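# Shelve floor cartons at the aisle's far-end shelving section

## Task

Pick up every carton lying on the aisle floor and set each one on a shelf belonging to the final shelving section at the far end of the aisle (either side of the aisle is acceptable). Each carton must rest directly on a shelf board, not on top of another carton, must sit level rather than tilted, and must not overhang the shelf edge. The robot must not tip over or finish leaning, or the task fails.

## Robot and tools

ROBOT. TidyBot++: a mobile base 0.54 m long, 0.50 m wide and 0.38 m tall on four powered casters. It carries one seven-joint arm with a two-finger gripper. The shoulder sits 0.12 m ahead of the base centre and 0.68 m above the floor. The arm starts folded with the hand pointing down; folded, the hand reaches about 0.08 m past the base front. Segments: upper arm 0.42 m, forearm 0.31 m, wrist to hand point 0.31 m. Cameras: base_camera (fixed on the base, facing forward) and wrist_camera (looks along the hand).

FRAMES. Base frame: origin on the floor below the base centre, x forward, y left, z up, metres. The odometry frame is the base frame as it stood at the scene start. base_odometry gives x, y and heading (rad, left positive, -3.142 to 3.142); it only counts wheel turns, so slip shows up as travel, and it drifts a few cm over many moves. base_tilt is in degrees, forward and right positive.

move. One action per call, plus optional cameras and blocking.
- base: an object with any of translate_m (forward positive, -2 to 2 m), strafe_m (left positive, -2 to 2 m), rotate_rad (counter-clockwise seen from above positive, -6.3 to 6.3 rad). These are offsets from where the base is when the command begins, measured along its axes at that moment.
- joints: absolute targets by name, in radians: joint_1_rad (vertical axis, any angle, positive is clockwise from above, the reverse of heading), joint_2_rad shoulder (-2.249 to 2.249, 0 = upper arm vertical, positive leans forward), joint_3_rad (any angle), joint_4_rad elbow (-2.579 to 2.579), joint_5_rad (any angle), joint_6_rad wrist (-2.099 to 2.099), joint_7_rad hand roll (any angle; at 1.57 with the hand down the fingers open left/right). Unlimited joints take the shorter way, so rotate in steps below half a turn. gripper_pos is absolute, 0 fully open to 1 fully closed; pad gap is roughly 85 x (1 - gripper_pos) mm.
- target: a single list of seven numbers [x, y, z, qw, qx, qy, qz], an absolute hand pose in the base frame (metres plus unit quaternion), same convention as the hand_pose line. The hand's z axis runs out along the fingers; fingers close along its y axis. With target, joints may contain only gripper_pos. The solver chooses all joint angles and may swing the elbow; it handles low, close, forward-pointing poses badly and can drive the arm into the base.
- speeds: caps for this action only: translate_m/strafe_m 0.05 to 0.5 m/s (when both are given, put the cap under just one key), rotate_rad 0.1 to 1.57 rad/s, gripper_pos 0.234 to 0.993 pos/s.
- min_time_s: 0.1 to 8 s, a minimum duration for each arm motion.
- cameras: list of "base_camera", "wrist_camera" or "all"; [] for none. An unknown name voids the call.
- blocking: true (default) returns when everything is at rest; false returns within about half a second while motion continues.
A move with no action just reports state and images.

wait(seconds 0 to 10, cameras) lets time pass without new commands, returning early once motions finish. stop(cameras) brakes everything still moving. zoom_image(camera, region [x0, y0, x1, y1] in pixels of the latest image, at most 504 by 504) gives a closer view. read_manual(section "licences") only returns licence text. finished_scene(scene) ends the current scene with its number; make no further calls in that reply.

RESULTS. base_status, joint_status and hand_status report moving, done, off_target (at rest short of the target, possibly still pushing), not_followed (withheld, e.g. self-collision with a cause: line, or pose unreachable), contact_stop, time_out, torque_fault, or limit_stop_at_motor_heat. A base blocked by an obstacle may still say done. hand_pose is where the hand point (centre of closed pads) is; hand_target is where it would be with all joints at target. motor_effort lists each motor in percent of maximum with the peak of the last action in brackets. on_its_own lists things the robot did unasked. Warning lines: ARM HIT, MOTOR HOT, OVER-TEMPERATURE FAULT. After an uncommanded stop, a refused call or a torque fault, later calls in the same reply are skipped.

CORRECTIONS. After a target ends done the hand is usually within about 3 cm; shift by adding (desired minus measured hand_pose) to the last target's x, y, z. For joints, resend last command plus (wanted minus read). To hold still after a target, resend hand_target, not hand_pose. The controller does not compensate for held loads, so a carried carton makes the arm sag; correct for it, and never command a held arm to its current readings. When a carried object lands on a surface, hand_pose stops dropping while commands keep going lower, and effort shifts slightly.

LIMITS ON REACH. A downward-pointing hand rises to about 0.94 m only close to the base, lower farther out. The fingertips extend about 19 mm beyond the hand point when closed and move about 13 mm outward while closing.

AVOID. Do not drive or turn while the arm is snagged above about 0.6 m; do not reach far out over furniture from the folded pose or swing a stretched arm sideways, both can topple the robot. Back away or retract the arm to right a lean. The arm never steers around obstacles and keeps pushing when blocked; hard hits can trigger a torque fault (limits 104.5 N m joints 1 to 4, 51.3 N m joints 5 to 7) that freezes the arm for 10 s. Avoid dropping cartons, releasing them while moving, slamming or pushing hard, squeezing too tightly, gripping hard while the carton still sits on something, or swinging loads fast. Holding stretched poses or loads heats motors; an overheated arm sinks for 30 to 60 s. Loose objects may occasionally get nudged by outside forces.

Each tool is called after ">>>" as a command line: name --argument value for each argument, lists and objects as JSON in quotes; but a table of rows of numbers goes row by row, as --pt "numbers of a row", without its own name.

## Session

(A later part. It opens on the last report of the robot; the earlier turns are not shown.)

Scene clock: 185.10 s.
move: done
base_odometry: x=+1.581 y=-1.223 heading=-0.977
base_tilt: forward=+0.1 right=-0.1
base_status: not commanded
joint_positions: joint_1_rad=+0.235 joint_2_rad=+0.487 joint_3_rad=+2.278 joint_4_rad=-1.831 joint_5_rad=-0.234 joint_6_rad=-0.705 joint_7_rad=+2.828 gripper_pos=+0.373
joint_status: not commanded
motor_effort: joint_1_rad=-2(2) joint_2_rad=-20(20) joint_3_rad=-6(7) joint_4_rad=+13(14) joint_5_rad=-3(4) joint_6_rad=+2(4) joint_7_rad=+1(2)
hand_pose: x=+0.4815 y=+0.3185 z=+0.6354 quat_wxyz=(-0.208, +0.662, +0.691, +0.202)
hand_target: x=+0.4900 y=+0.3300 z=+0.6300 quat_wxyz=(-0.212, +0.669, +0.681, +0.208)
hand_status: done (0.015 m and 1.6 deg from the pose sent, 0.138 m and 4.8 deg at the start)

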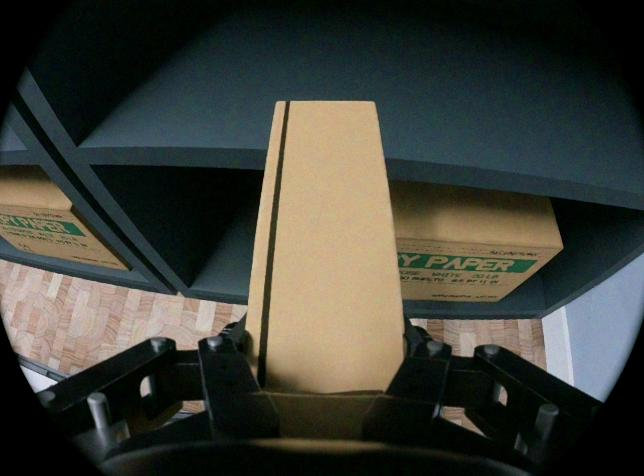

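>>> move --target '[0.49, 0.46, 0.64, -0.2204, 0.6666, 0.6783, 0.2166]' --min_time_s 3 --cameras '["wrist_camera"]'

Scene clock: 188.63 s.
move: done
base_odometry: x=+1.581 y=-1.223 heading=-0.977
base_tilt: forward=+0.1 right=-0.1
base_status: not commanded
joint_positions: joint_1_rad=-0.144 joint_2_rad=+0.566 joint_3_rad=+2.359 joint_4_rad=-1.646 joint_5_rad=-0.130 joint_6_rad=-0.669 joint_7_rad=+2.549 gripper_pos=+0.373
joint_status: not commanded
motor_effort: joint_1_rad=-1(3) joint_2_rad=-25(25) joint_3_rad=-7(8) joint_4_rad=+14(15) joint_5_rad=-2(3) joint_6_rad=+4(5) joint_7_rad=+1(2)
hand_pose: x=+0.4603 y=+0.4518 z=+0.6486 quat_wxyz=(-0.224, +0.645, +0.701, +0.204)
hand_target: x=+0.4900 y=+0.4600 z=+0.6400 quat_wxyz=(-0.220, +0.667, +0.678, +0.217)
hand_status: done (0.032 m and 3.9 deg from the pose sent, 0.142 m and 2.7 deg at the start)

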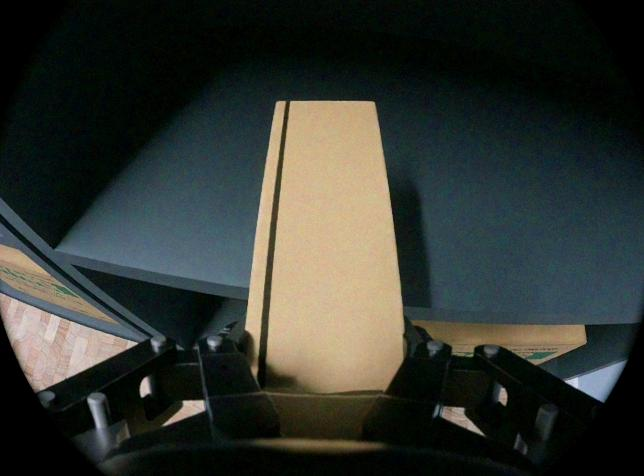

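>>> move --target '[0.495, 0.465, 0.595, -0.2204, 0.6666, 0.6783, 0.2166]' --min_time_s 2.5 --cameras '["wrist_camera"]'

Scene clock: 192.77 s.
move: done
base_odometry: x=+1.581 y=-1.223 heading=-0.977
base_tilt: forward=+0.1 right=-0.1
base_status: not commanded
joint_positions: joint_1_rad=-0.144 joint_2_rad=+0.660 joint_3_rad=+2.359 joint_4_rad=-1.646 joint_5_rad=-0.025 joint_6_rad=-0.564 joint_7_rad=+2.504 gripper_pos=+0.373
joint_status: not commanded
motor_effort: joint_1_rad=-1(2) joint_2_rad=-27(27) joint_3_rad=-8(9) joint_4_rad=+14(15) joint_5_rad=-2(2) joint_6_rad=+4(6) joint_7_rad=+1(2)
hand_pose: x=+0.4929 y=+0.4563 z=+0.6117 quat_wxyz=(-0.212, +0.655, +0.692, +0.219)
hand_target: x=+0.4950 y=+0.4650 z=+0.5950 quat_wxyz=(-0.220, +0.667, +0.678, +0.217)
hand_status: done (0.019 m and 2.3 deg from the pose sent, 0.065 m and 3.9 deg at the start)

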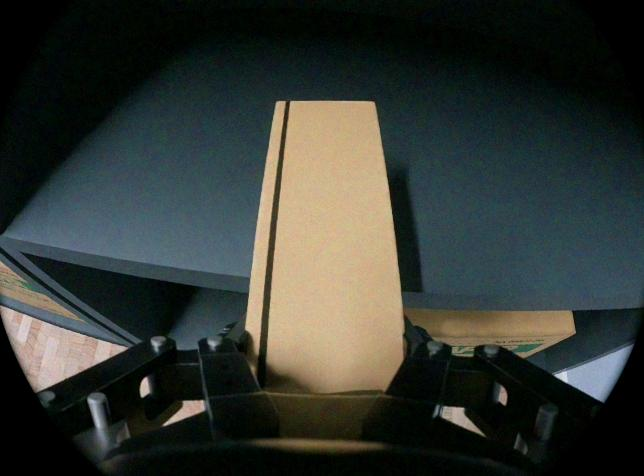

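>>> move --base '{"strafe_m": 0.2}' --speeds '{"strafe_m": 0.12}' --cameras '["all"]'

Scene clock: 195.20 s.
move: done
base_odometry: x=+1.747 y=-1.111 heading=-0.977
base_tilt: forward=+0.1 right=-0.1
base_status: done
joint_positions: joint_1_rad=-0.153 joint_2_rad=+0.661 joint_3_rad=+2.359 joint_4_rad=-1.646 joint_5_rad=-0.023 joint_6_rad=-0.560 joint_7_rad=+2.503 gripper_pos=+0.373
joint_status: not commanded
motor_effort: joint_1_rad=-1(5) joint_2_rad=-27(28) joint_3_rad=-8(9) joint_4_rad=+13(14) joint_5_rad=-2(2) joint_6_rad=+4(5) joint_7_rad=-1(2)
hand_pose: x=+0.4900 y=+0.4600 z=+0.6115 quat_wxyz=(-0.212, +0.651, +0.694, +0.220)
hand_target: x=+0.4950 y=+0.4650 z=+0.5950 quat_wxyz=(-0.220, +0.667, +0.678, +0.217)
hand_status: not commanded
pictures: base_camera, wrist_camera

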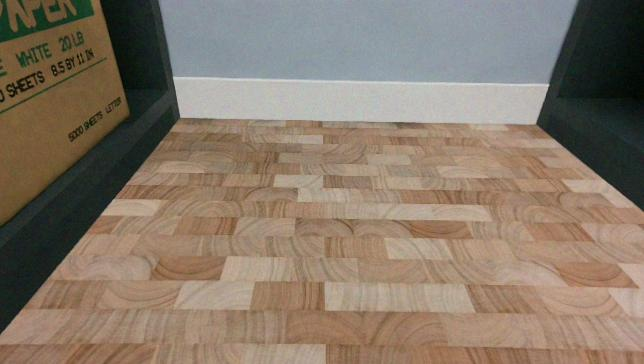

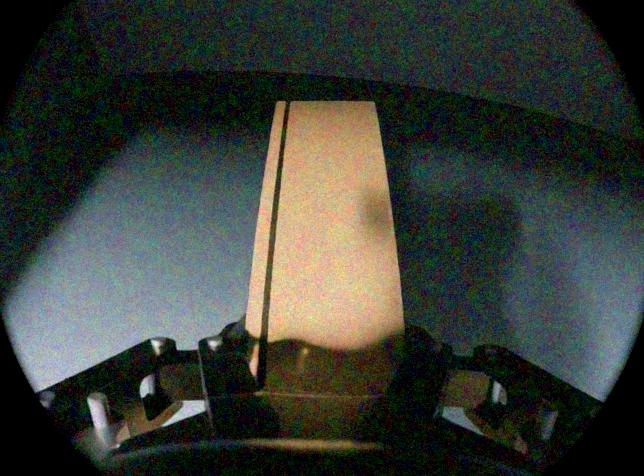

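>>> move --base '{"strafe_m": 0.05}' --speeds '{"strafe_m": 0.1}' --cameras '["all"]'

Scene clock: 196.73 s.
move: done
base_odometry: x=+1.788 y=-1.083 heading=-0.977
base_tilt: forward=+0.1 right=-0.1
base_status: done
joint_positions: joint_1_rad=-0.154 joint_2_rad=+0.661 joint_3_rad=+2.359 joint_4_rad=-1.646 joint_5_rad=-0.022 joint_6_rad=-0.559 joint_7_rad=+2.503 gripper_pos=+0.373
joint_status: not commanded
motor_effort: joint_1_rad=-1(4) joint_2_rad=-27(28) joint_3_rad=-8(10) joint_4_rad=+14(14) joint_5_rad=-1(2) joint_6_rad=+4(5) joint_7_rad=+1(1)
hand_pose: x=+0.4898 y=+0.4604 z=+0.6113 quat_wxyz=(-0.212, +0.651, +0.695, +0.220)
hand_target: x=+0.4950 y=+0.4650 z=+0.5950 quat_wxyz=(-0.220, +0.667, +0.678, +0.217)
hand_status: not commanded
pictures: base_camera, wrist_camera

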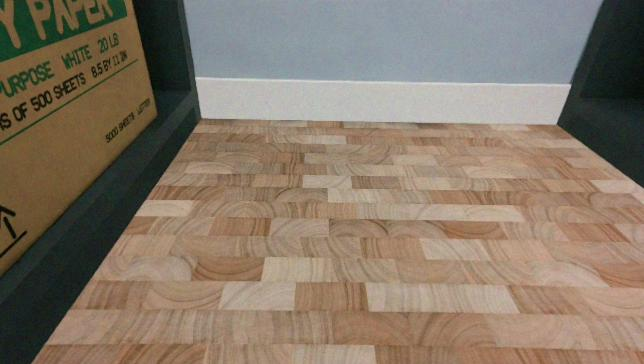

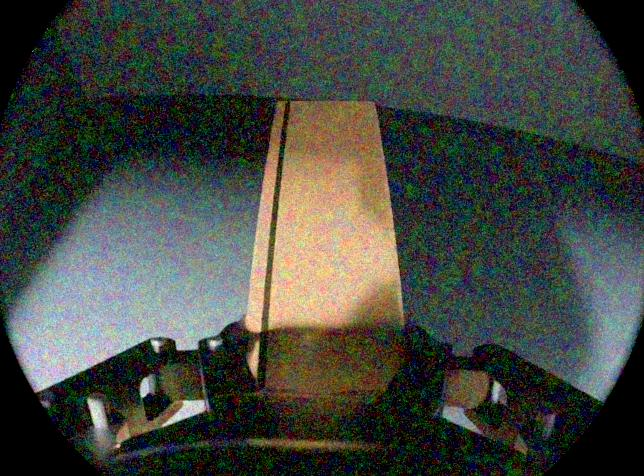

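>>> move --target '[0.50, 0.47, 0.565, -0.2204, 0.6666, 0.6783, 0.2166]' --min_time_s 2 --cameras '["wrist_camera"]'

Scene clock: 199.43 s.
move: done
base_odometry: x=+1.788 y=-1.083 heading=-0.977
base_tilt: forward=+0.1 right=-0.1
base_status: not commanded
joint_positions: joint_1_rad=-0.154 joint_2_rad=+0.725 joint_3_rad=+2.359 joint_4_rad=-1.646 joint_5_rad=+0.045 joint_6_rad=-0.504 joint_7_rad=+2.473 gripper_pos=+0.373
joint_status: not commanded
motor_effort: joint_1_rad=+0(2) joint_2_rad=-29(29) joint_3_rad=-8(9) joint_4_rad=+13(14) joint_5_rad=-2(2) joint_6_rad=+4(5) joint_7_rad=+0(2)
hand_pose: x=+0.5044 y=+0.4622 z=+0.5849 quat_wxyz=(-0.209, +0.656, +0.690, +0.223)
hand_target: x=+0.5000 y=+0.4700 z=+0.5650 quat_wxyz=(-0.220, +0.667, +0.678, +0.217)
hand_status: done (0.022 m and 2.4 deg from the pose sent, 0.048 m and 2.8 deg at the start)

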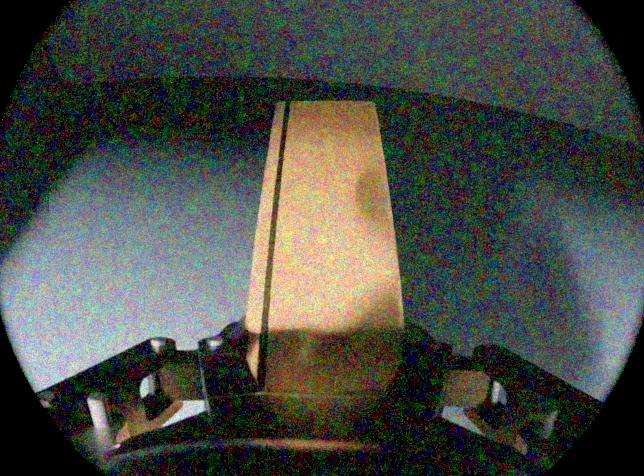

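>>> move --target '[0.495, 0.47, 0.552, -0.2204, 0.6666, 0.6783, 0.2166]' --min_time_s 1 --cameras '[]'

>>> move --target '[0.495, 0.47, 0.544, -0.2204, 0.6666, 0.6783, 0.2166]' --min_time_s 1 --cameras '[]'

Scene clock: 201.07 s.
move: done
base_odometry: x=+1.788 y=-1.083 heading=-0.977
base_tilt: forward=+0.1 right=-0.1
base_status: not commanded
joint_positions: joint_1_rad=-0.154 joint_2_rad=+0.744 joint_3_rad=+2.359 joint_4_rad=-1.656 joint_5_rad=+0.083 joint_6_rad=-0.464 joint_7_rad=+2.446 gripper_pos=+0.373
joint_status: not commanded
motor_effort: joint_1_rad=-1(2) joint_2_rad=-29(29) joint_3_rad=-9(9) joint_4_rad=+12(13) joint_5_rad=-1(2) joint_6_rad=+4(6) joint_7_rad=+1(1)
hand_pose: x=+0.5107 y=+0.4632 z=+0.5754 quat_wxyz=(-0.205, +0.659, +0.686, +0.230)
hand_target: x=+0.4950 y=+0.4700 z=+0.5520 quat_wxyz=(-0.220, +0.667, +0.678, +0.217)
hand_status: done (0.029 m and 2.7 deg from the pose sent, 0.035 m and 2.4 deg at the start)

Scene clock: 202.37 s.
move: done
base_odometry: x=+1.788 y=-1.083 heading=-0.977
base_tilt: forward=+0.1 right=-0.1
base_status: not commanded
joint_positions: joint_1_rad=-0.154 joint_2_rad=+0.751 joint_3_rad=+2.358 joint_4_rad=-1.658 joint_5_rad=+0.099 joint_6_rad=-0.443 joint_7_rad=+2.435 gripper_pos=+0.373
joint_status: not commanded
motor_effort: joint_1_rad=-1(2) joint_2_rad=-27(29) joint_3_rad=-8(9) joint_4_rad=+12(13) joint_5_rad=+0(1) joint_6_rad=+4(5) joint_7_rad=+1(1)
hand_pose: x=+0.5147 y=+0.4651 z=+0.5734 quat_wxyz=(-0.203, +0.659, +0.685, +0.237)
hand_target: x=+0.4950 y=+0.4700 z=+0.5440 quat_wxyz=(-0.220, +0.667, +0.678, +0.217)
hand_status: done (0.036 m and 3.2 deg from the pose sent, 0.036 m and 2.7 deg at the start)

>>> move --target '[0.490, 0.47, 0.536, -0.2204, 0.6666, 0.6783, 0.2166]' --min_time_s 1 --cameras '["wrist_camera"]'

Scene clock: 203.90 s.
move: done
base_odometry: x=+1.788 y=-1.083 heading=-0.977
base_tilt: forward=+0.1 right=-0.1
base_status: not commanded
joint_positions: joint_1_rad=-0.154 joint_2_rad=+0.751 joint_3_rad=+2.352 joint_4_rad=-1.672 joint_5_rad=+0.124 joint_6_rad=-0.413 joint_7_rad=+2.412 gripper_pos=+0.373
joint_status: not commanded
motor_effort: joint_1_rad=-1(2) joint_2_rad=-25(27) joint_3_rad=-7(8) joint_4_rad=+11(12) joint_5_rad=+0(0) joint_6_rad=+4(6) joint_7_rad=+1(2)
hand_pose: x=+0.5153 y=+0.4678 z=+0.5735 quat_wxyz=(-0.200, +0.658, +0.683, +0.245)
hand_target: x=+0.4900 y=+0.4700 z=+0.5360 quat_wxyz=(-0.220, +0.667, +0.678, +0.217)
hand_status: done (0.045 m and 4.2 deg from the pose sent, 0.045 m and 3.2 deg at the start)

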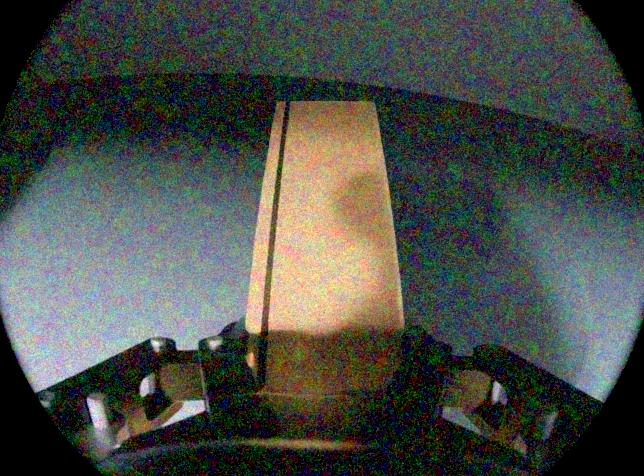

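>>> move --joints '{"gripper_pos": 0.15}' --speeds '{"gripper_pos": 0.234}' --cameras '["wrist_camera"]'

Scene clock: 205.73 s.
move: done
base_odometry: x=+1.788 y=-1.083 heading=-0.977
base_tilt: forward=+0.1 right=-0.1
base_status: not commanded
joint_positions: joint_1_rad=-0.154 joint_2_rad=+0.772 joint_3_rad=+2.351 joint_4_rad=-1.685 joint_5_rad=+0.131 joint_6_rad=-0.409 joint_7_rad=+2.411 gripper_pos=+0.152
joint_status: all done
motor_effort: joint_1_rad=-1(2) joint_2_rad=-28(29) joint_3_rad=-9(10) joint_4_rad=+12(12) joint_5_rad=-1(1) joint_6_rad=+6(6) joint_7_rad=+1(2)
hand_pose: x=+0.5079 y=+0.4649 z=+0.5596 quat_wxyz=(-0.205, +0.659, +0.685, +0.234)
hand_target: x=+0.4900 y=+0.4700 z=+0.5360 quat_wxyz=(-0.220, +0.667, +0.678, +0.217)
hand_status: not commanded

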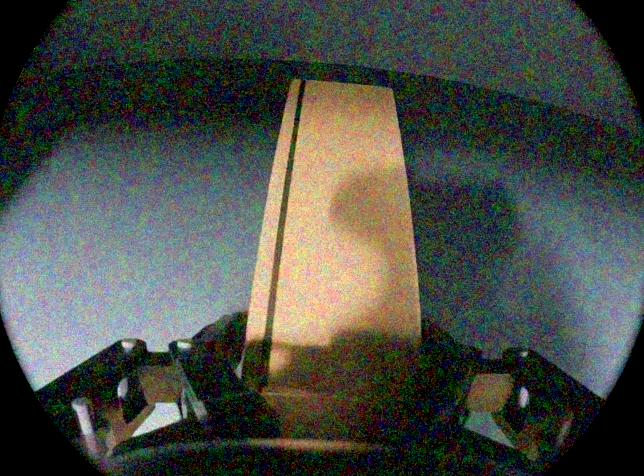

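>>> move --target '[0.502, 0.43, 0.615, -0.2204, 0.6666, 0.6783, 0.2166]' --min_time_s 2 --cameras '["all"]'

Scene clock: 208.43 s.
move: done
base_odometry: x=+1.788 y=-1.083 heading=-0.977
base_tilt: forward=+0.1 right=-0.1
base_status: not commanded
joint_positions: joint_1_rad=-0.070 joint_2_rad=+0.672 joint_3_rad=+2.343 joint_4_rad=-1.685 joint_5_rad=-0.015 joint_6_rad=-0.538 joint_7_rad=+2.478 gripper_pos=+0.152
joint_status: not commanded
motor_effort: joint_1_rad=-1(2) joint_2_rad=-26(29) joint_3_rad=-8(10) joint_4_rad=+13(13) joint_5_rad=-1(2) joint_6_rad=+3(6) joint_7_rad=+1(2)
hand_pose: x=+0.5092 y=+0.4281 z=+0.5988 quat_wxyz=(-0.212, +0.683, +0.665, +0.216)
hand_target: x=+0.5020 y=+0.4300 z=+0.6150 quat_wxyz=(-0.220, +0.667, +0.678, +0.217)
hand_status: done (0.018 m and 2.6 deg from the pose sent, 0.066 m and 2.9 deg at the start)
pictures: base_camera, wrist_camera

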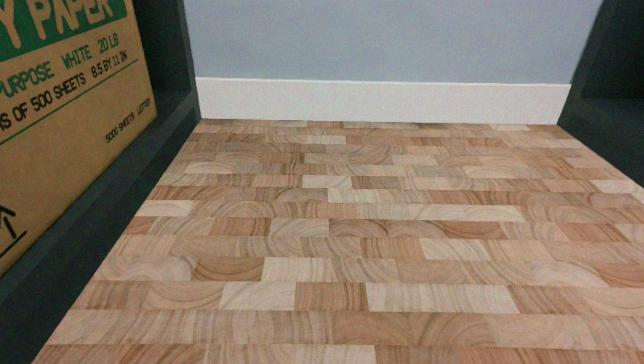

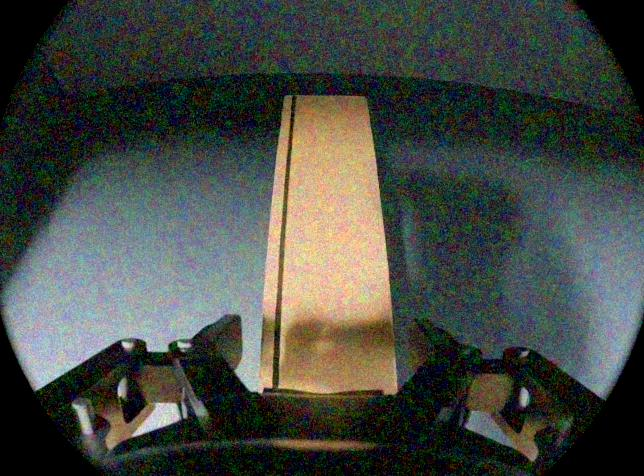

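>>> move --target '[0.50, 0.36, 0.645, -0.2204, 0.6666, 0.6783, 0.2166]' --min_time_s 2

>>> move --base '{"strafe_m": -0.2}' --cameras '["all"]'

Scene clock: 211.13 s.
move: done
base_odometry: x=+1.788 y=-1.083 heading=-0.977
base_tilt: forward=+0.1 right=-0.1
base_status: not commanded
joint_positions: joint_1_rad=+0.134 joint_2_rad=+0.562 joint_3_rad=+2.301 joint_4_rad=-1.714 joint_5_rad=-0.160 joint_6_rad=-0.640 joint_7_rad=+2.670 gripper_pos=+0.152
joint_status: not commanded
motor_effort: joint_1_rad=-1(2) joint_2_rad=-23(27) joint_3_rad=-8(9) joint_4_rad=+14(14) joint_5_rad=-2(3) joint_6_rad=+3(5) joint_7_rad=+0(2)
hand_pose: x=+0.5289 y=+0.3618 z=+0.6439 quat_wxyz=(-0.207, +0.686, +0.658, +0.234)
hand_target: x=+0.5000 y=+0.3600 z=+0.6450 quat_wxyz=(-0.220, +0.667, +0.678, +0.217)
hand_status: done (0.029 m and 4.1 deg from the pose sent, 0.083 m and 2.6 deg at the start)
pictures: none

Scene clock: 212.77 s.
move: done
base_odometry: x=+1.622 y=-1.195 heading=-0.978
base_tilt: forward=+0.1 right=-0.1
base_status: done
joint_positions: joint_1_rad=+0.150 joint_2_rad=+0.561 joint_3_rad=+2.294 joint_4_rad=-1.716 joint_5_rad=-0.164 joint_6_rad=-0.644 joint_7_rad=+2.670 gripper_pos=+0.152
joint_status: not commanded
motor_effort: joint_1_rad=-2(5) joint_2_rad=-23(24) joint_3_rad=-7(9) joint_4_rad=+13(14) joint_5_rad=-2(3) joint_6_rad=+3(5) joint_7_rad=+0(1)
hand_pose: x=+0.5305 y=+0.3575 z=+0.6453 quat_wxyz=(-0.208, +0.689, +0.654, +0.234)
hand_target: x=+0.5000 y=+0.3600 z=+0.6450 quat_wxyz=(-0.220, +0.667, +0.678, +0.217)
hand_status: not commanded
pictures: base_camera, wrist_camera

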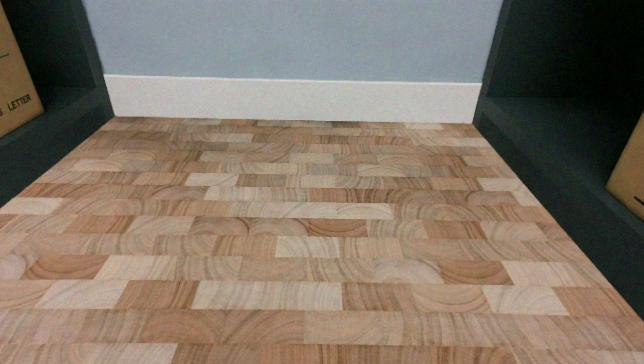

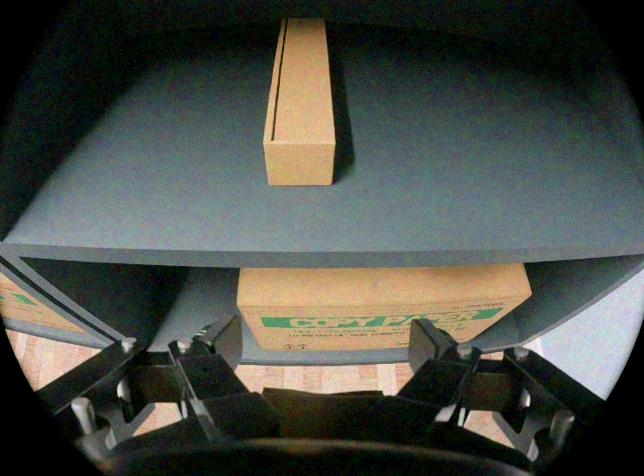

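>>> move --base '{"translate_m": -1.85, "strafe_m": 0.03}' --joints '{"joint_1_rad": 0.0, "joint_2_rad": 0.125, "joint_3_rad": 3.14, "joint_4_rad": -2.34, "joint_5_rad": 0.0, "joint_6_rad": 0.0, "joint_7_rad": 1.57, "gripper_pos": 0}' --cameras '["all"]'

Scene clock: 218.40 s.
move: done
base_odometry: x=+0.613 y=+0.356 heading=-0.977
base_tilt: forward=+0.1 right=-0.1
base_status: done
joint_positions: joint_1_rad=+0.017 joint_2_rad=+0.135 joint_3_rad=+3.123 joint_4_rad=-2.318 joint_5_rad=-0.037 joint_6_rad=-0.038 joint_7_rad=+1.628 gripper_pos=+0.000
joint_status: all done
motor_effort: joint_1_rad=+0(3) joint_2_rad=-16(26) joint_3_rad=+0(9) joint_4_rad=+12(14) joint_5_rad=+1(3) joint_6_rad=+6(7) joint_7_rad=+0(2)
hand_pose: x=+0.5637 y=+0.0026 z=+0.6083 quat_wxyz=(+0.001, +0.948, +0.010, +0.320)
hand_target: x=+0.5632 y=+0.0021 z=+0.6115 quat_wxyz=(+0.000, +0.943, +0.000, +0.332)
hand_status: not commanded
pictures: base_camera, wrist_camera

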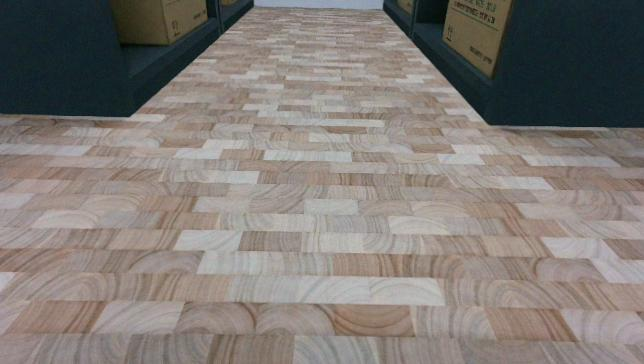

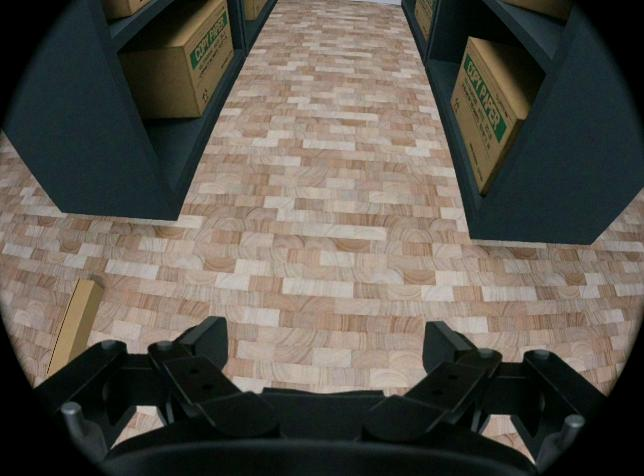

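>>> move --base '{"translate_m": 0.03, "strafe_m": 0.60}' --joints '{"joint_1_rad": 0.0, "joint_2_rad": 1.56, "joint_3_rad": 3.14, "joint_4_rad": -1.93, "joint_5_rad": 0.0, "joint_6_rad": 1.02, "joint_7_rad": 1.55}' --min_time_s 3 --cameras '["all"]'

Scene clock: 222.20 s.
move: done
base_odometry: x=+1.127 y=+0.667 heading=-0.977
base_tilt: forward=+0.1 right=-0.1
base_status: done
joint_positions: joint_1_rad=-0.001 joint_2_rad=+1.515 joint_3_rad=+3.130 joint_4_rad=-1.952 joint_5_rad=-0.033 joint_6_rad=+0.979 joint_7_rad=+1.608 gripper_pos=+0.000
joint_status: all done
motor_effort: joint_1_rad=-1(4) joint_2_rad=-30(33) joint_3_rad=+0(2) joint_4_rad=-2(14) joint_5_rad=+1(3) joint_6_rad=+6(8) joint_7_rad=+1(2)
hand_pose: x=+0.6278 y=-0.0004 z=+0.1606 quat_wxyz=(+0.010, +0.947, +0.003, +0.321)
hand_target: x=+0.6261 y=+0.0022 z=+0.1472 quat_wxyz=(-0.004, +0.944, -0.010, +0.330)
hand_status: not commanded
pictures: base_camera, wrist_camera

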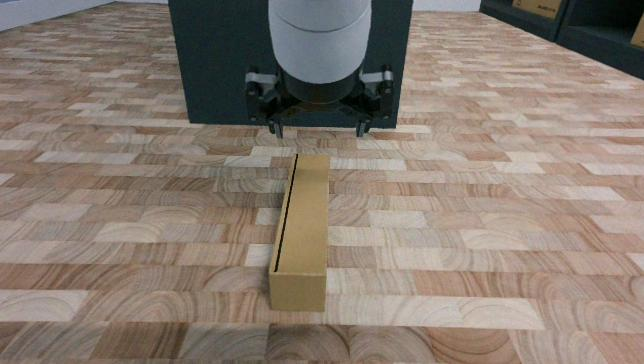

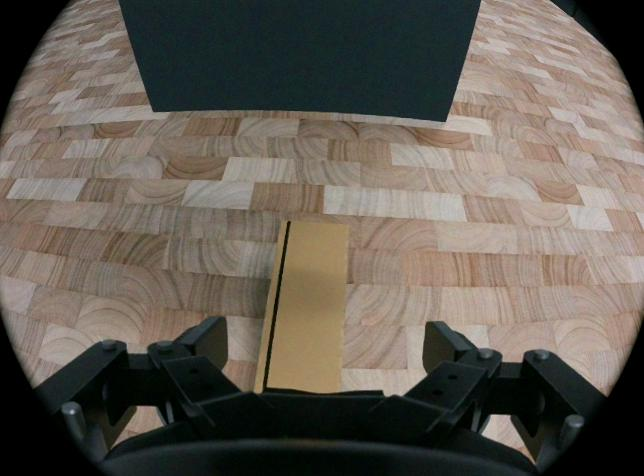

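>>> move --base '{"translate_m": 0.045, "strafe_m": 0.038, "rotate_rad": -0.03}' --joints '{"joint_2_rad": 1.80, "joint_4_rad": -1.69, "joint_6_rad": 0.90, "joint_5_rad": 0.04, "joint_7_rad": 1.51}' --min_time_s 2.5 --cameras '["all"]'

Scene clock: 225.90 s.
move: done
base_odometry: x=+1.184 y=+0.651 heading=-1.007
base_tilt: forward=+0.1 right=-0.1
base_status: done
joint_positions: joint_1_rad=-0.003 joint_2_rad=+1.751 joint_3_rad=+3.137 joint_4_rad=-1.711 joint_5_rad=+0.003 joint_6_rad=+0.947 joint_7_rad=+1.568 gripper_pos=+0.000
joint_status: all done
motor_effort: joint_1_rad=-1(4) joint_2_rad=-30(32) joint_3_rad=-1(3) joint_4_rad=-2(3) joint_5_rad=+1(2) joint_6_rad=+6(8) joint_7_rad=+1(2)
hand_pose: x=+0.6163 y=+0.0060 z=+0.0559 quat_wxyz=(-0.004, +0.951, +0.000, +0.308)
hand_target: x=+0.5844 y=+0.0119 z=+0.0257 quat_wxyz=(-0.021, +0.962, -0.013, +0.272)
hand_status: not commanded
pictures: base_camera, wrist_camera

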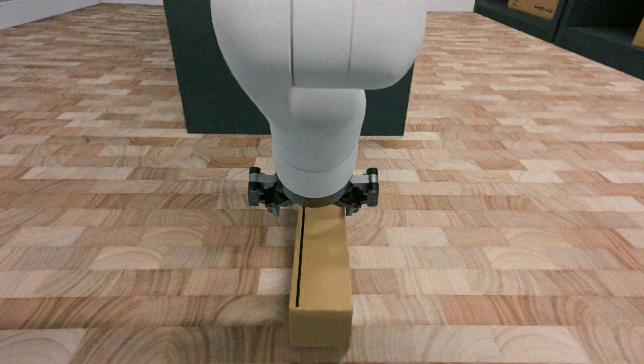

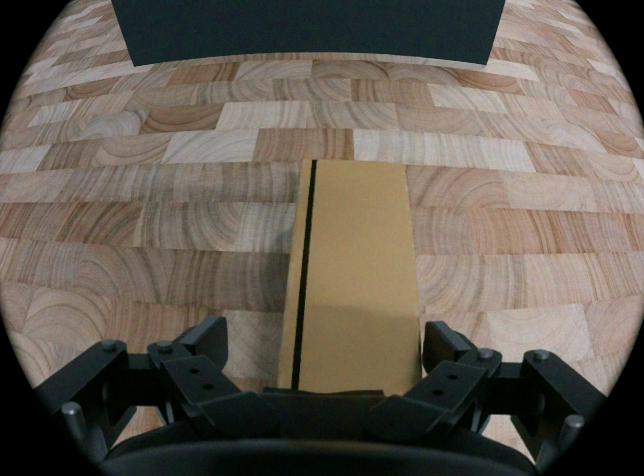

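>>> move --base '{"translate_m": -0.04, "strafe_m": -0.012}' --speeds '{"translate_m": 0.1}' --cameras '["wrist_camera"]'

Scene clock: 227.27 s.
move: done
base_odometry: x=+1.152 y=+0.678 heading=-1.007
base_tilt: forward=+0.1 right=-0.1
base_status: done
joint_positions: joint_1_rad=-0.003 joint_2_rad=+1.757 joint_3_rad=+3.137 joint_4_rad=-1.705 joint_5_rad=+0.005 joint_6_rad=+0.943 joint_7_rad=+1.568 gripper_pos=+0.000
joint_status: not commanded
motor_effort: joint_1_rad=-1(2) joint_2_rad=-30(32) joint_3_rad=-1(1) joint_4_rad=-2(3) joint_5_rad=+1(1) joint_6_rad=+6(7) joint_7_rad=+1(1)
hand_pose: x=+0.6153 y=+0.0066 z=+0.0530 quat_wxyz=(-0.005, +0.952, +0.001, +0.307)
hand_target: x=+0.5844 y=+0.0119 z=+0.0257 quat_wxyz=(-0.021, +0.962, -0.013, +0.272)
hand_status: not commanded

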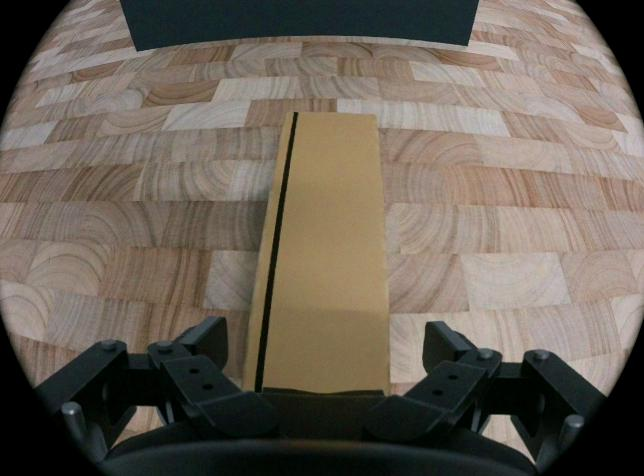

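>>> move --joints '{"joint_2_rad": 1.828, "joint_4_rad": -1.662, "joint_6_rad": 0.90}' --min_time_s 1

>>> move --joints '{"gripper_pos": 0.38}' --speeds '{"gripper_pos": 0.234}' --cameras '["wrist_camera"]'

Scene clock: 228.97 s.
move: done
base_odometry: x=+1.152 y=+0.678 heading=-1.007
base_tilt: forward=+0.1 right=-0.1
base_status: not commanded
joint_positions: joint_1_rad=-0.003 joint_2_rad=+1.777 joint_3_rad=+3.137 joint_4_rad=-1.685 joint_5_rad=+0.005 joint_6_rad=+0.943 joint_7_rad=+1.568 gripper_pos=+0.000
joint_status: all done
motor_effort: joint_1_rad=-1(2) joint_2_rad=-30(32) joint_3_rad=-1(2) joint_4_rad=-1(2) joint_5_rad=+1(1) joint_6_rad=+5(8) joint_7_rad=+1(1)
hand_pose: x=+0.6140 y=+0.0066 z=+0.0448 quat_wxyz=(-0.005, +0.952, +0.001, +0.307)
hand_target: x=+0.5816 y=+0.0119 z=+0.0143 quat_wxyz=(-0.021, +0.962, -0.013, +0.272)
hand_status: not commanded
pictures: none

Scene clock: 231.77 s.
move: done
base_odometry: x=+1.152 y=+0.678 heading=-1.007
base_tilt: forward=+0.1 right=-0.1
base_status: not commanded
joint_positions: joint_1_rad=-0.003 joint_2_rad=+1.776 joint_3_rad=+3.137 joint_4_rad=-1.685 joint_5_rad=+0.005 joint_6_rad=+0.943 joint_7_rad=+1.568 gripper_pos=+0.376
joint_status: all done
motor_effort: joint_1_rad=+0(2) joint_2_rad=-20(30) joint_3_rad=+0(1) joint_4_rad=+1(2) joint_5_rad=+1(1) joint_6_rad=+0(7) joint_7_rad=+1(2)
hand_pose: x=+0.6141 y=+0.0066 z=+0.0449 quat_wxyz=(-0.005, +0.952, +0.001, +0.307)
hand_target: x=+0.5816 y=+0.0119 z=+0.0143 quat_wxyz=(-0.021, +0.962, -0.013, +0.272)
hand_status: not commanded

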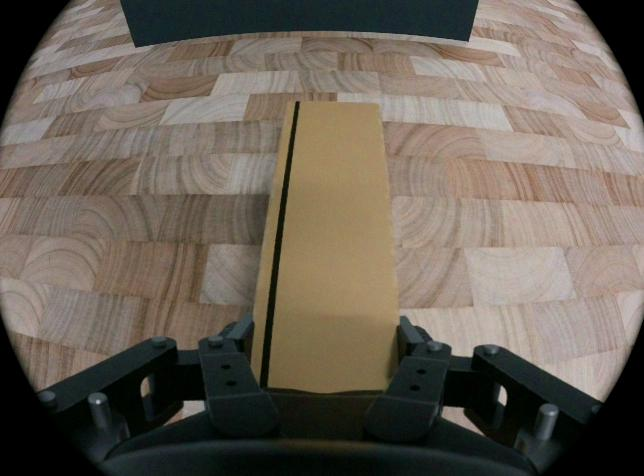

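>>> move --joints '{"joint_1_rad": 0.0, "joint_2_rad": 1.3, "joint_4_rad": -2.16, "joint_6_rad": 0.95}' --min_time_s 3 --cameras '["wrist_camera"]'

Scene clock: 235.77 s.
move: done
base_odometry: x=+1.152 y=+0.678 heading=-1.007
base_tilt: forward=+0.1 right=-0.1
base_status: not commanded
joint_positions: joint_1_rad=-0.003 joint_2_rad=+1.317 joint_3_rad=+3.137 joint_4_rad=-2.138 joint_5_rad=+0.005 joint_6_rad=+0.940 joint_7_rad=+1.568 gripper_pos=+0.376
joint_status: all done
motor_effort: joint_1_rad=-1(3) joint_2_rad=-30(32) joint_3_rad=-1(2) joint_4_rad=-1(3) joint_5_rad=+1(1) joint_6_rad=+7(8) joint_7_rad=+1(2)
hand_pose: x=+0.6122 y=+0.0068 z=+0.2365 quat_wxyz=(-0.005, +0.951, +0.002, +0.308)
hand_target: x=+0.6096 y=+0.0124 z=+0.2447 quat_wxyz=(-0.022, +0.950, -0.013, +0.310)
hand_status: not commanded

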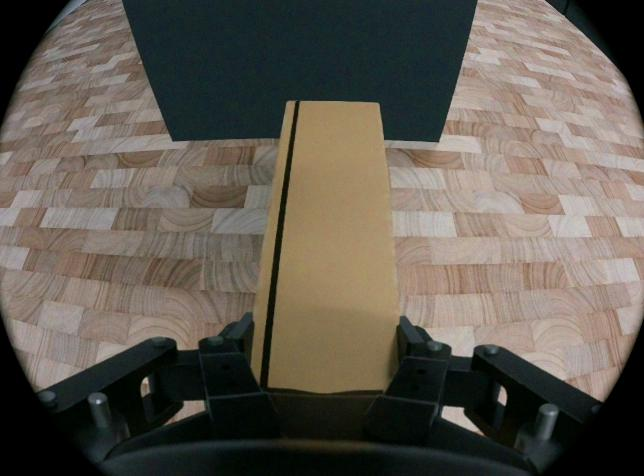

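>>> move --joints '{"joint_1_rad": 0.0, "joint_2_rad": 0.15, "joint_4_rad": -2.34, "joint_6_rad": -0.03}' --min_time_s 3

>>> move --joints '{"joint_1_rad": 0.6, "joint_2_rad": 0.3, "joint_3_rad": 2.77, "joint_4_rad": -1.86, "joint_5_rad": -0.56, "joint_6_rad": -1.2, "joint_7_rad": 3.58}' --min_time_s 4 --base '{"strafe_m": -0.60, "rotate_rad": 0.03}' --speeds '{"strafe_m": 0.25}' --cameras '["all"]'

Scene clock: 239.80 s.
move: done
base_odometry: x=+1.152 y=+0.678 heading=-1.007
base_tilt: forward=+0.1 right=-0.1
base_status: not commanded
joint_positions: joint_1_rad=-0.003 joint_2_rad=+0.165 joint_3_rad=+3.137 joint_4_rad=-2.313 joint_5_rad=+0.005 joint_6_rad=+0.019 joint_7_rad=+1.568 gripper_pos=+0.376
joint_status: all done
motor_effort: joint_1_rad=-1(3) joint_2_rad=-17(33) joint_3_rad=+0(2) joint_4_rad=+13(13) joint_5_rad=+1(1) joint_6_rad=+7(8) joint_7_rad=+1(2)
hand_pose: x=+0.5781 y=+0.0049 z=+0.6078 quat_wxyz=(-0.001, +0.942, +0.004, +0.335)
hand_target: x=+0.5538 y=+0.0017 z=+0.5948 quat_wxyz=(-0.003, +0.952, -0.009, +0.306)
hand_status: not commanded
pictures: none

Scene clock: 244.43 s.
move: done
base_odometry: x=+0.645 y=+0.358 heading=-0.977
base_tilt: forward=+0.1 right=-0.1
base_status: done
joint_positions: joint_1_rad=+0.585 joint_2_rad=+0.263 joint_3_rad=+2.788 joint_4_rad=-1.894 joint_5_rad=-0.522 joint_6_rad=-1.159 joint_7_rad=+3.522 gripper_pos=+0.376
joint_status: all done
motor_effort: joint_1_rad=-1(4) joint_2_rad=-18(19) joint_3_rad=-2(3) joint_4_rad=+13(14) joint_5_rad=-4(4) joint_6_rad=-2(7) joint_7_rad=+0(2)
hand_pose: x=+0.4794 y=+0.0623 z=+0.6588 quat_wxyz=(-0.197, +0.714, +0.640, +0.203)
hand_target: x=+0.4868 y=+0.0721 z=+0.6670 quat_wxyz=(-0.220, +0.691, +0.651, +0.225)
hand_status: not commanded
pictures: base_camera, wrist_camera

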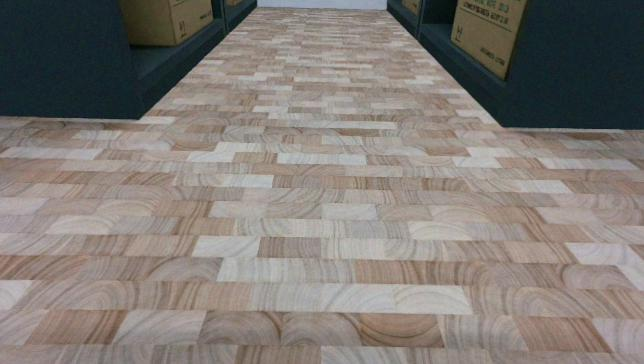

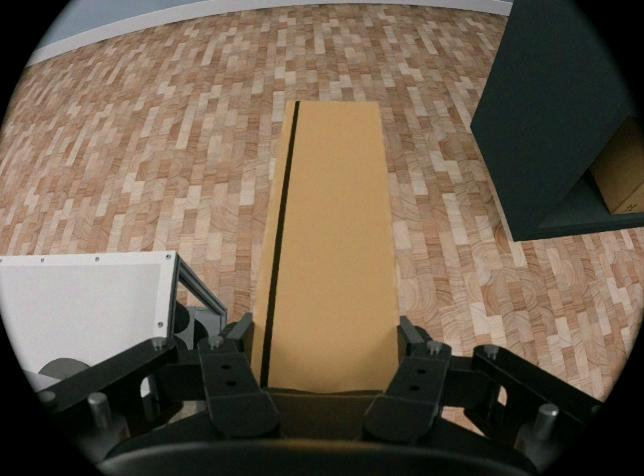

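>>> move --base '{"translate_m": 2.0}' --speeds '{"translate_m": 0.4}' --cameras '["all"]'

Scene clock: 251.00 s.
move: done
base_odometry: x=+1.764 y=-1.300 heading=-0.977
base_tilt: forward=+0.1 right=-0.1
base_status: done
joint_positions: joint_1_rad=+0.586 joint_2_rad=+0.271 joint_3_rad=+2.788 joint_4_rad=-1.889 joint_5_rad=-0.525 joint_6_rad=-1.165 joint_7_rad=+3.522 gripper_pos=+0.376
joint_status: not commanded
motor_effort: joint_1_rad=-1(2) joint_2_rad=-18(20) joint_3_rad=-2(3) joint_4_rad=+12(13) joint_5_rad=-4(4) joint_6_rad=-1(3) joint_7_rad=+0(2)
hand_pose: x=+0.4805 y=+0.0627 z=+0.6588 quat_wxyz=(-0.201, +0.714, +0.639, +0.204)
hand_target: x=+0.4868 y=+0.0721 z=+0.6670 quat_wxyz=(-0.220, +0.691, +0.651, +0.225)
hand_status: not commanded
pictures: base_camera, wrist_camera

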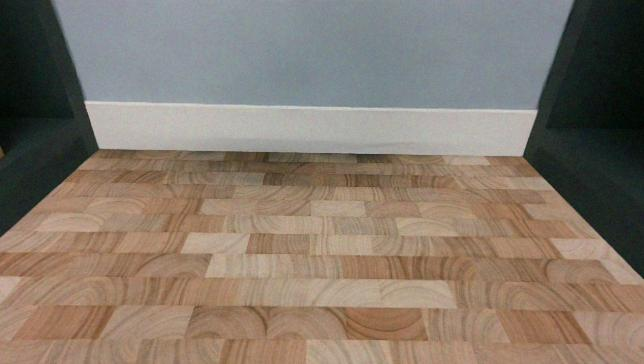

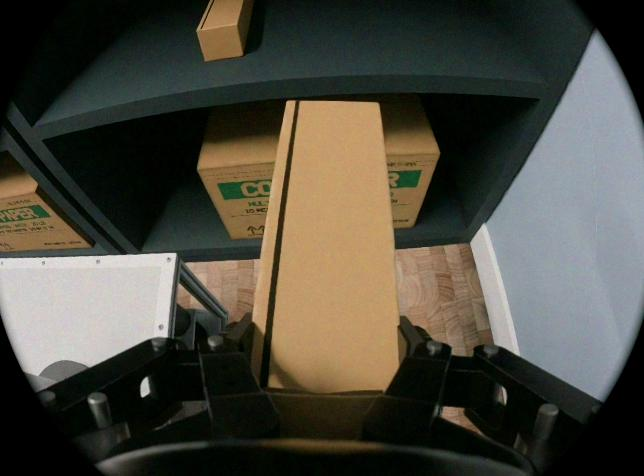

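>>> move --base '{"translate_m": 0.10, "strafe_m": -0.115}' --speeds '{"translate_m": 0.2}'

>>> move --joints '{"joint_1_rad": -0.15, "joint_2_rad": 0.66, "joint_3_rad": 2.35, "joint_4_rad": -1.67, "joint_5_rad": -0.03, "joint_6_rad": -0.58, "joint_7_rad": 2.50}' --min_time_s 4 --cameras '["all"]'

Scene clock: 253.20 s.
move: done
base_odometry: x=+1.725 y=-1.447 heading=-0.977
base_tilt: forward=+0.1 right=-0.1
base_status: done
joint_positions: joint_1_rad=+0.590 joint_2_rad=+0.274 joint_3_rad=+2.784 joint_4_rad=-1.888 joint_5_rad=-0.526 joint_6_rad=-1.166 joint_7_rad=+3.522 gripper_pos=+0.376
joint_status: not commanded
motor_effort: joint_1_rad=-1(3) joint_2_rad=-18(20) joint_3_rad=-2(3) joint_4_rad=+12(13) joint_5_rad=-4(4) joint_6_rad=-1(2) joint_7_rad=+1(2)
hand_pose: x=+0.4804 y=+0.0629 z=+0.6587 quat_wxyz=(-0.203, +0.714, +0.639, +0.205)
hand_target: x=+0.4868 y=+0.0721 z=+0.6670 quat_wxyz=(-0.220, +0.691, +0.651, +0.225)
hand_status: not commanded
pictures: none

Scene clock: 257.80 s.
move: done
base_odometry: x=+1.725 y=-1.447 heading=-0.977
base_tilt: forward=+0.1 right=-0.1
base_status: not commanded
joint_positions: joint_1_rad=-0.142 joint_2_rad=+0.616 joint_3_rad=+2.366 joint_4_rad=-1.707 joint_5_rad=-0.068 joint_6_rad=-0.621 joint_7_rad=+2.558 gripper_pos=+0.376
joint_status: all done
motor_effort: joint_1_rad=-1(3) joint_2_rad=-26(26) joint_3_rad=-8(8) joint_4_rad=+13(14) joint_5_rad=-2(4) joint_6_rad=+3(4) joint_7_rad=+0(2)
hand_pose: x=+0.4553 y=+0.4348 z=+0.6046 quat_wxyz=(-0.213, +0.641, +0.715, +0.182)
hand_target: x=+0.4721 y=+0.4538 z=+0.6040 quat_wxyz=(-0.220, +0.651, +0.698, +0.199)
hand_status: not commanded
pictures: base_camera, wrist_camera

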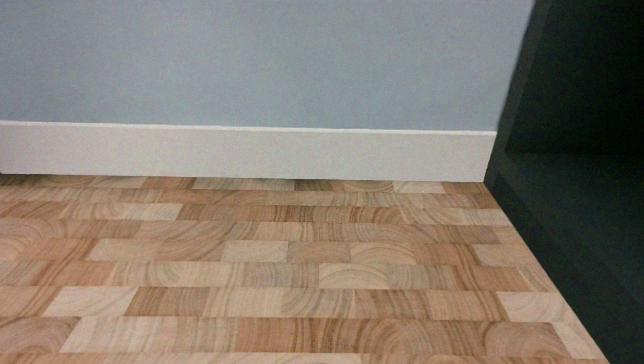

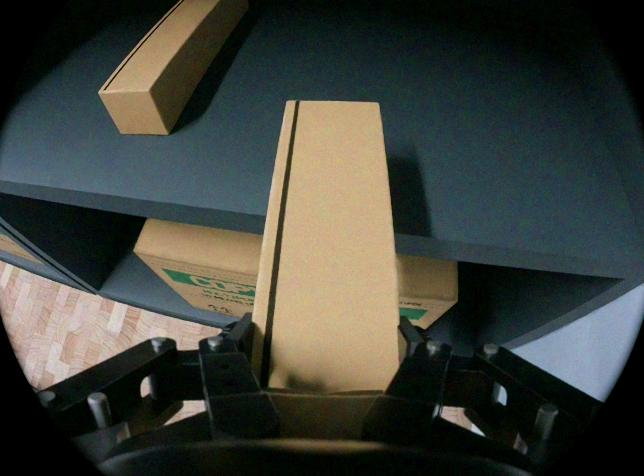

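>>> move --joints '{"joint_1_rad": -0.155, "joint_2_rad": 0.70, "joint_3_rad": 2.343, "joint_4_rad": -1.609, "joint_5_rad": 0.013, "joint_6_rad": -0.523, "joint_7_rad": 2.446}' --min_time_s 2 --cameras '["wrist_camera"]'

Scene clock: 260.60 s.
move: done
base_odometry: x=+1.725 y=-1.447 heading=-0.977
base_tilt: forward=+0.1 right=-0.1
base_status: not commanded
joint_positions: joint_1_rad=-0.142 joint_2_rad=+0.653 joint_3_rad=+2.365 joint_4_rad=-1.646 joint_5_rad=-0.025 joint_6_rad=-0.564 joint_7_rad=+2.504 gripper_pos=+0.376
joint_status: all done
motor_effort: joint_1_rad=-1(3) joint_2_rad=-27(28) joint_3_rad=-8(9) joint_4_rad=+14(15) joint_5_rad=-2(3) joint_6_rad=+4(5) joint_7_rad=+1(2)
hand_pose: x=+0.4967 y=+0.4533 z=+0.6131 quat_wxyz=(-0.208, +0.657, +0.691, +0.221)
hand_target: x=+0.5091 y=+0.4757 z=+0.6132 quat_wxyz=(-0.220, +0.664, +0.674, +0.237)
hand_status: not commanded

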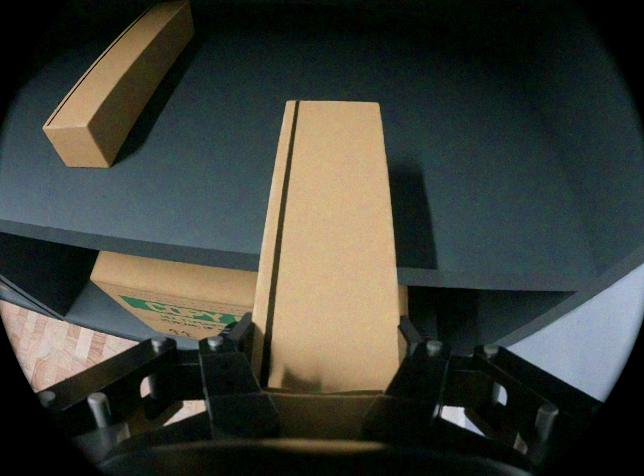

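>>> move --base '{"strafe_m": 0.235}' --speeds '{"strafe_m": 0.15}' --cameras '["all"]'

Scene clock: 264.57 s.
move: done
base_odometry: x=+1.920 y=-1.316 heading=-0.978
base_tilt: forward=+0.1 right=-0.1
base_status: done
joint_positions: joint_1_rad=-0.152 joint_2_rad=+0.656 joint_3_rad=+2.359 joint_4_rad=-1.644 joint_5_rad=-0.023 joint_6_rad=-0.560 joint_7_rad=+2.504 gripper_pos=+0.376
joint_status: not commanded
motor_effort: joint_1_rad=-1(3) joint_2_rad=-27(28) joint_3_rad=-8(9) joint_4_rad=+14(14) joint_5_rad=-2(2) joint_6_rad=+4(5) joint_7_rad=+1(2)
hand_pose: x=+0.4920 y=+0.4598 z=+0.6144 quat_wxyz=(-0.211, +0.651, +0.694, +0.222)
hand_target: x=+0.5091 y=+0.4757 z=+0.6132 quat_wxyz=(-0.220, +0.664, +0.674, +0.237)
hand_status: not commanded
pictures: base_camera, wrist_camera

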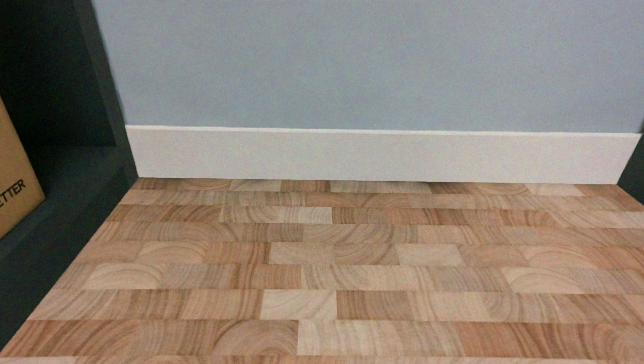

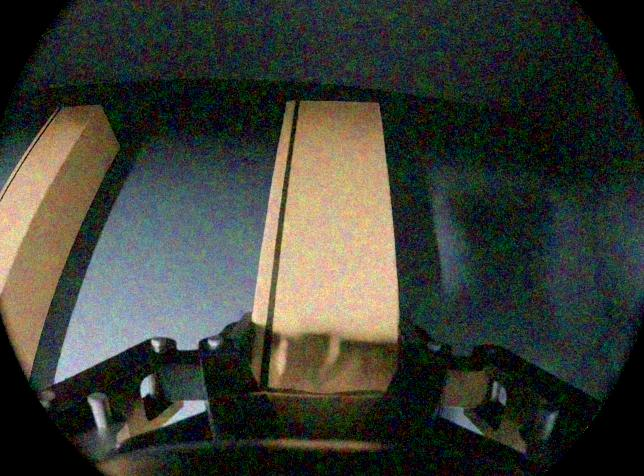

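>>> move --joints '{"joint_1_rad": -0.155, "joint_2_rad": 0.76, "joint_3_rad": 2.343, "joint_4_rad": -1.617, "joint_5_rad": 0.085, "joint_6_rad": -0.458, "joint_7_rad": 2.407}' --min_time_s 2 --cameras '[]'

>>> move --joints '{"joint_2_rad": 0.774, "joint_4_rad": -1.619, "joint_5_rad": 0.102, "joint_6_rad": -0.442, "joint_7_rad": 2.398}' --min_time_s 1 --cameras '[]'

Scene clock: 267.67 s.
move: done
base_odometry: x=+1.920 y=-1.316 heading=-0.978
base_tilt: forward=+0.1 right=-0.1
base_status: not commanded
joint_positions: joint_1_rad=-0.152 joint_2_rad=+0.712 joint_3_rad=+2.359 joint_4_rad=-1.644 joint_5_rad=+0.047 joint_6_rad=-0.499 joint_7_rad=+2.465 gripper_pos=+0.376
joint_status: all done
motor_effort: joint_1_rad=-1(2) joint_2_rad=-28(29) joint_3_rad=-9(9) joint_4_rad=+13(15) joint_5_rad=-2(2) joint_6_rad=+5(6) joint_7_rad=+1(2)
hand_pose: x=+0.5092 y=+0.4623 z=+0.5917 quat_wxyz=(-0.205, +0.657, +0.688, +0.231)
hand_target: x=+0.5227 y=+0.4775 z=+0.5863 quat_wxyz=(-0.216, +0.669, +0.668, +0.243)
hand_status: not commanded

Scene clock: 268.97 s.
move: done
base_odometry: x=+1.920 y=-1.316 heading=-0.978
base_tilt: forward=+0.1 right=-0.1
base_status: not commanded
joint_positions: joint_1_rad=-0.152 joint_2_rad=+0.725 joint_3_rad=+2.359 joint_4_rad=-1.644 joint_5_rad=+0.064 joint_6_rad=-0.483 joint_7_rad=+2.456 gripper_pos=+0.376
joint_status: all done
motor_effort: joint_1_rad=-1(2) joint_2_rad=-28(29) joint_3_rad=-9(10) joint_4_rad=+13(14) joint_5_rad=-1(3) joint_6_rad=+4(6) joint_7_rad=+0(2)
hand_pose: x=+0.5134 y=+0.4632 z=+0.5867 quat_wxyz=(-0.203, +0.658, +0.686, +0.234)
hand_target: x=+0.5256 y=+0.4781 z=+0.5802 quat_wxyz=(-0.216, +0.670, +0.667, +0.245)
hand_status: not commanded

>>> move --joints '{"joint_2_rad": 0.786, "joint_4_rad": -1.620, "joint_5_rad": 0.113, "joint_6_rad": -0.433, "joint_7_rad": 2.393}' --min_time_s 1 --cameras '[]'

>>> move --joints '{"joint_2_rad": 0.798, "joint_4_rad": -1.621, "joint_5_rad": 0.123, "joint_6_rad": -0.424, "joint_7_rad": 2.388}' --min_time_s 1 --cameras '[]'

Scene clock: 270.70 s.
move: done
base_odometry: x=+1.920 y=-1.316 heading=-0.978
base_tilt: forward=+0.1 right=-0.1
base_status: not commanded
joint_positions: joint_1_rad=-0.152 joint_2_rad=+0.735 joint_3_rad=+2.359 joint_4_rad=-1.644 joint_5_rad=+0.074 joint_6_rad=-0.473 joint_7_rad=+2.451 gripper_pos=+0.376
joint_status: all done
motor_effort: joint_1_rad=-2(2) joint_2_rad=-28(29) joint_3_rad=-9(9) joint_4_rad=+13(14) joint_5_rad=-1(2) joint_6_rad=+5(6) joint_7_rad=+0(2)
hand_pose: x=+0.5157 y=+0.4639 z=+0.5829 quat_wxyz=(-0.203, +0.659, +0.685, +0.235)
hand_target: x=+0.5269 y=+0.4783 z=+0.5748 quat_wxyz=(-0.216, +0.671, +0.666, +0.244)
hand_status: not commanded

Scene clock: 272.00 s.
move: done
base_odometry: x=+1.920 y=-1.316 heading=-0.978
base_tilt: forward=+0.1 right=-0.1
base_status: not commanded
joint_positions: joint_1_rad=-0.152 joint_2_rad=+0.739 joint_3_rad=+2.358 joint_4_rad=-1.644 joint_5_rad=+0.082 joint_6_rad=-0.464 joint_7_rad=+2.445 gripper_pos=+0.376
joint_status: all done
motor_effort: joint_1_rad=-1(2) joint_2_rad=-27(30) joint_3_rad=-8(9) joint_4_rad=+13(14) joint_5_rad=-1(1) joint_6_rad=+4(6) joint_7_rad=+1(3)
hand_pose: x=+0.5176 y=+0.4653 z=+0.5822 quat_wxyz=(-0.203, +0.659, +0.684, +0.238)
hand_target: x=+0.5280 y=+0.4787 z=+0.5694 quat_wxyz=(-0.217, +0.672, +0.665, +0.244)
hand_status: not commanded


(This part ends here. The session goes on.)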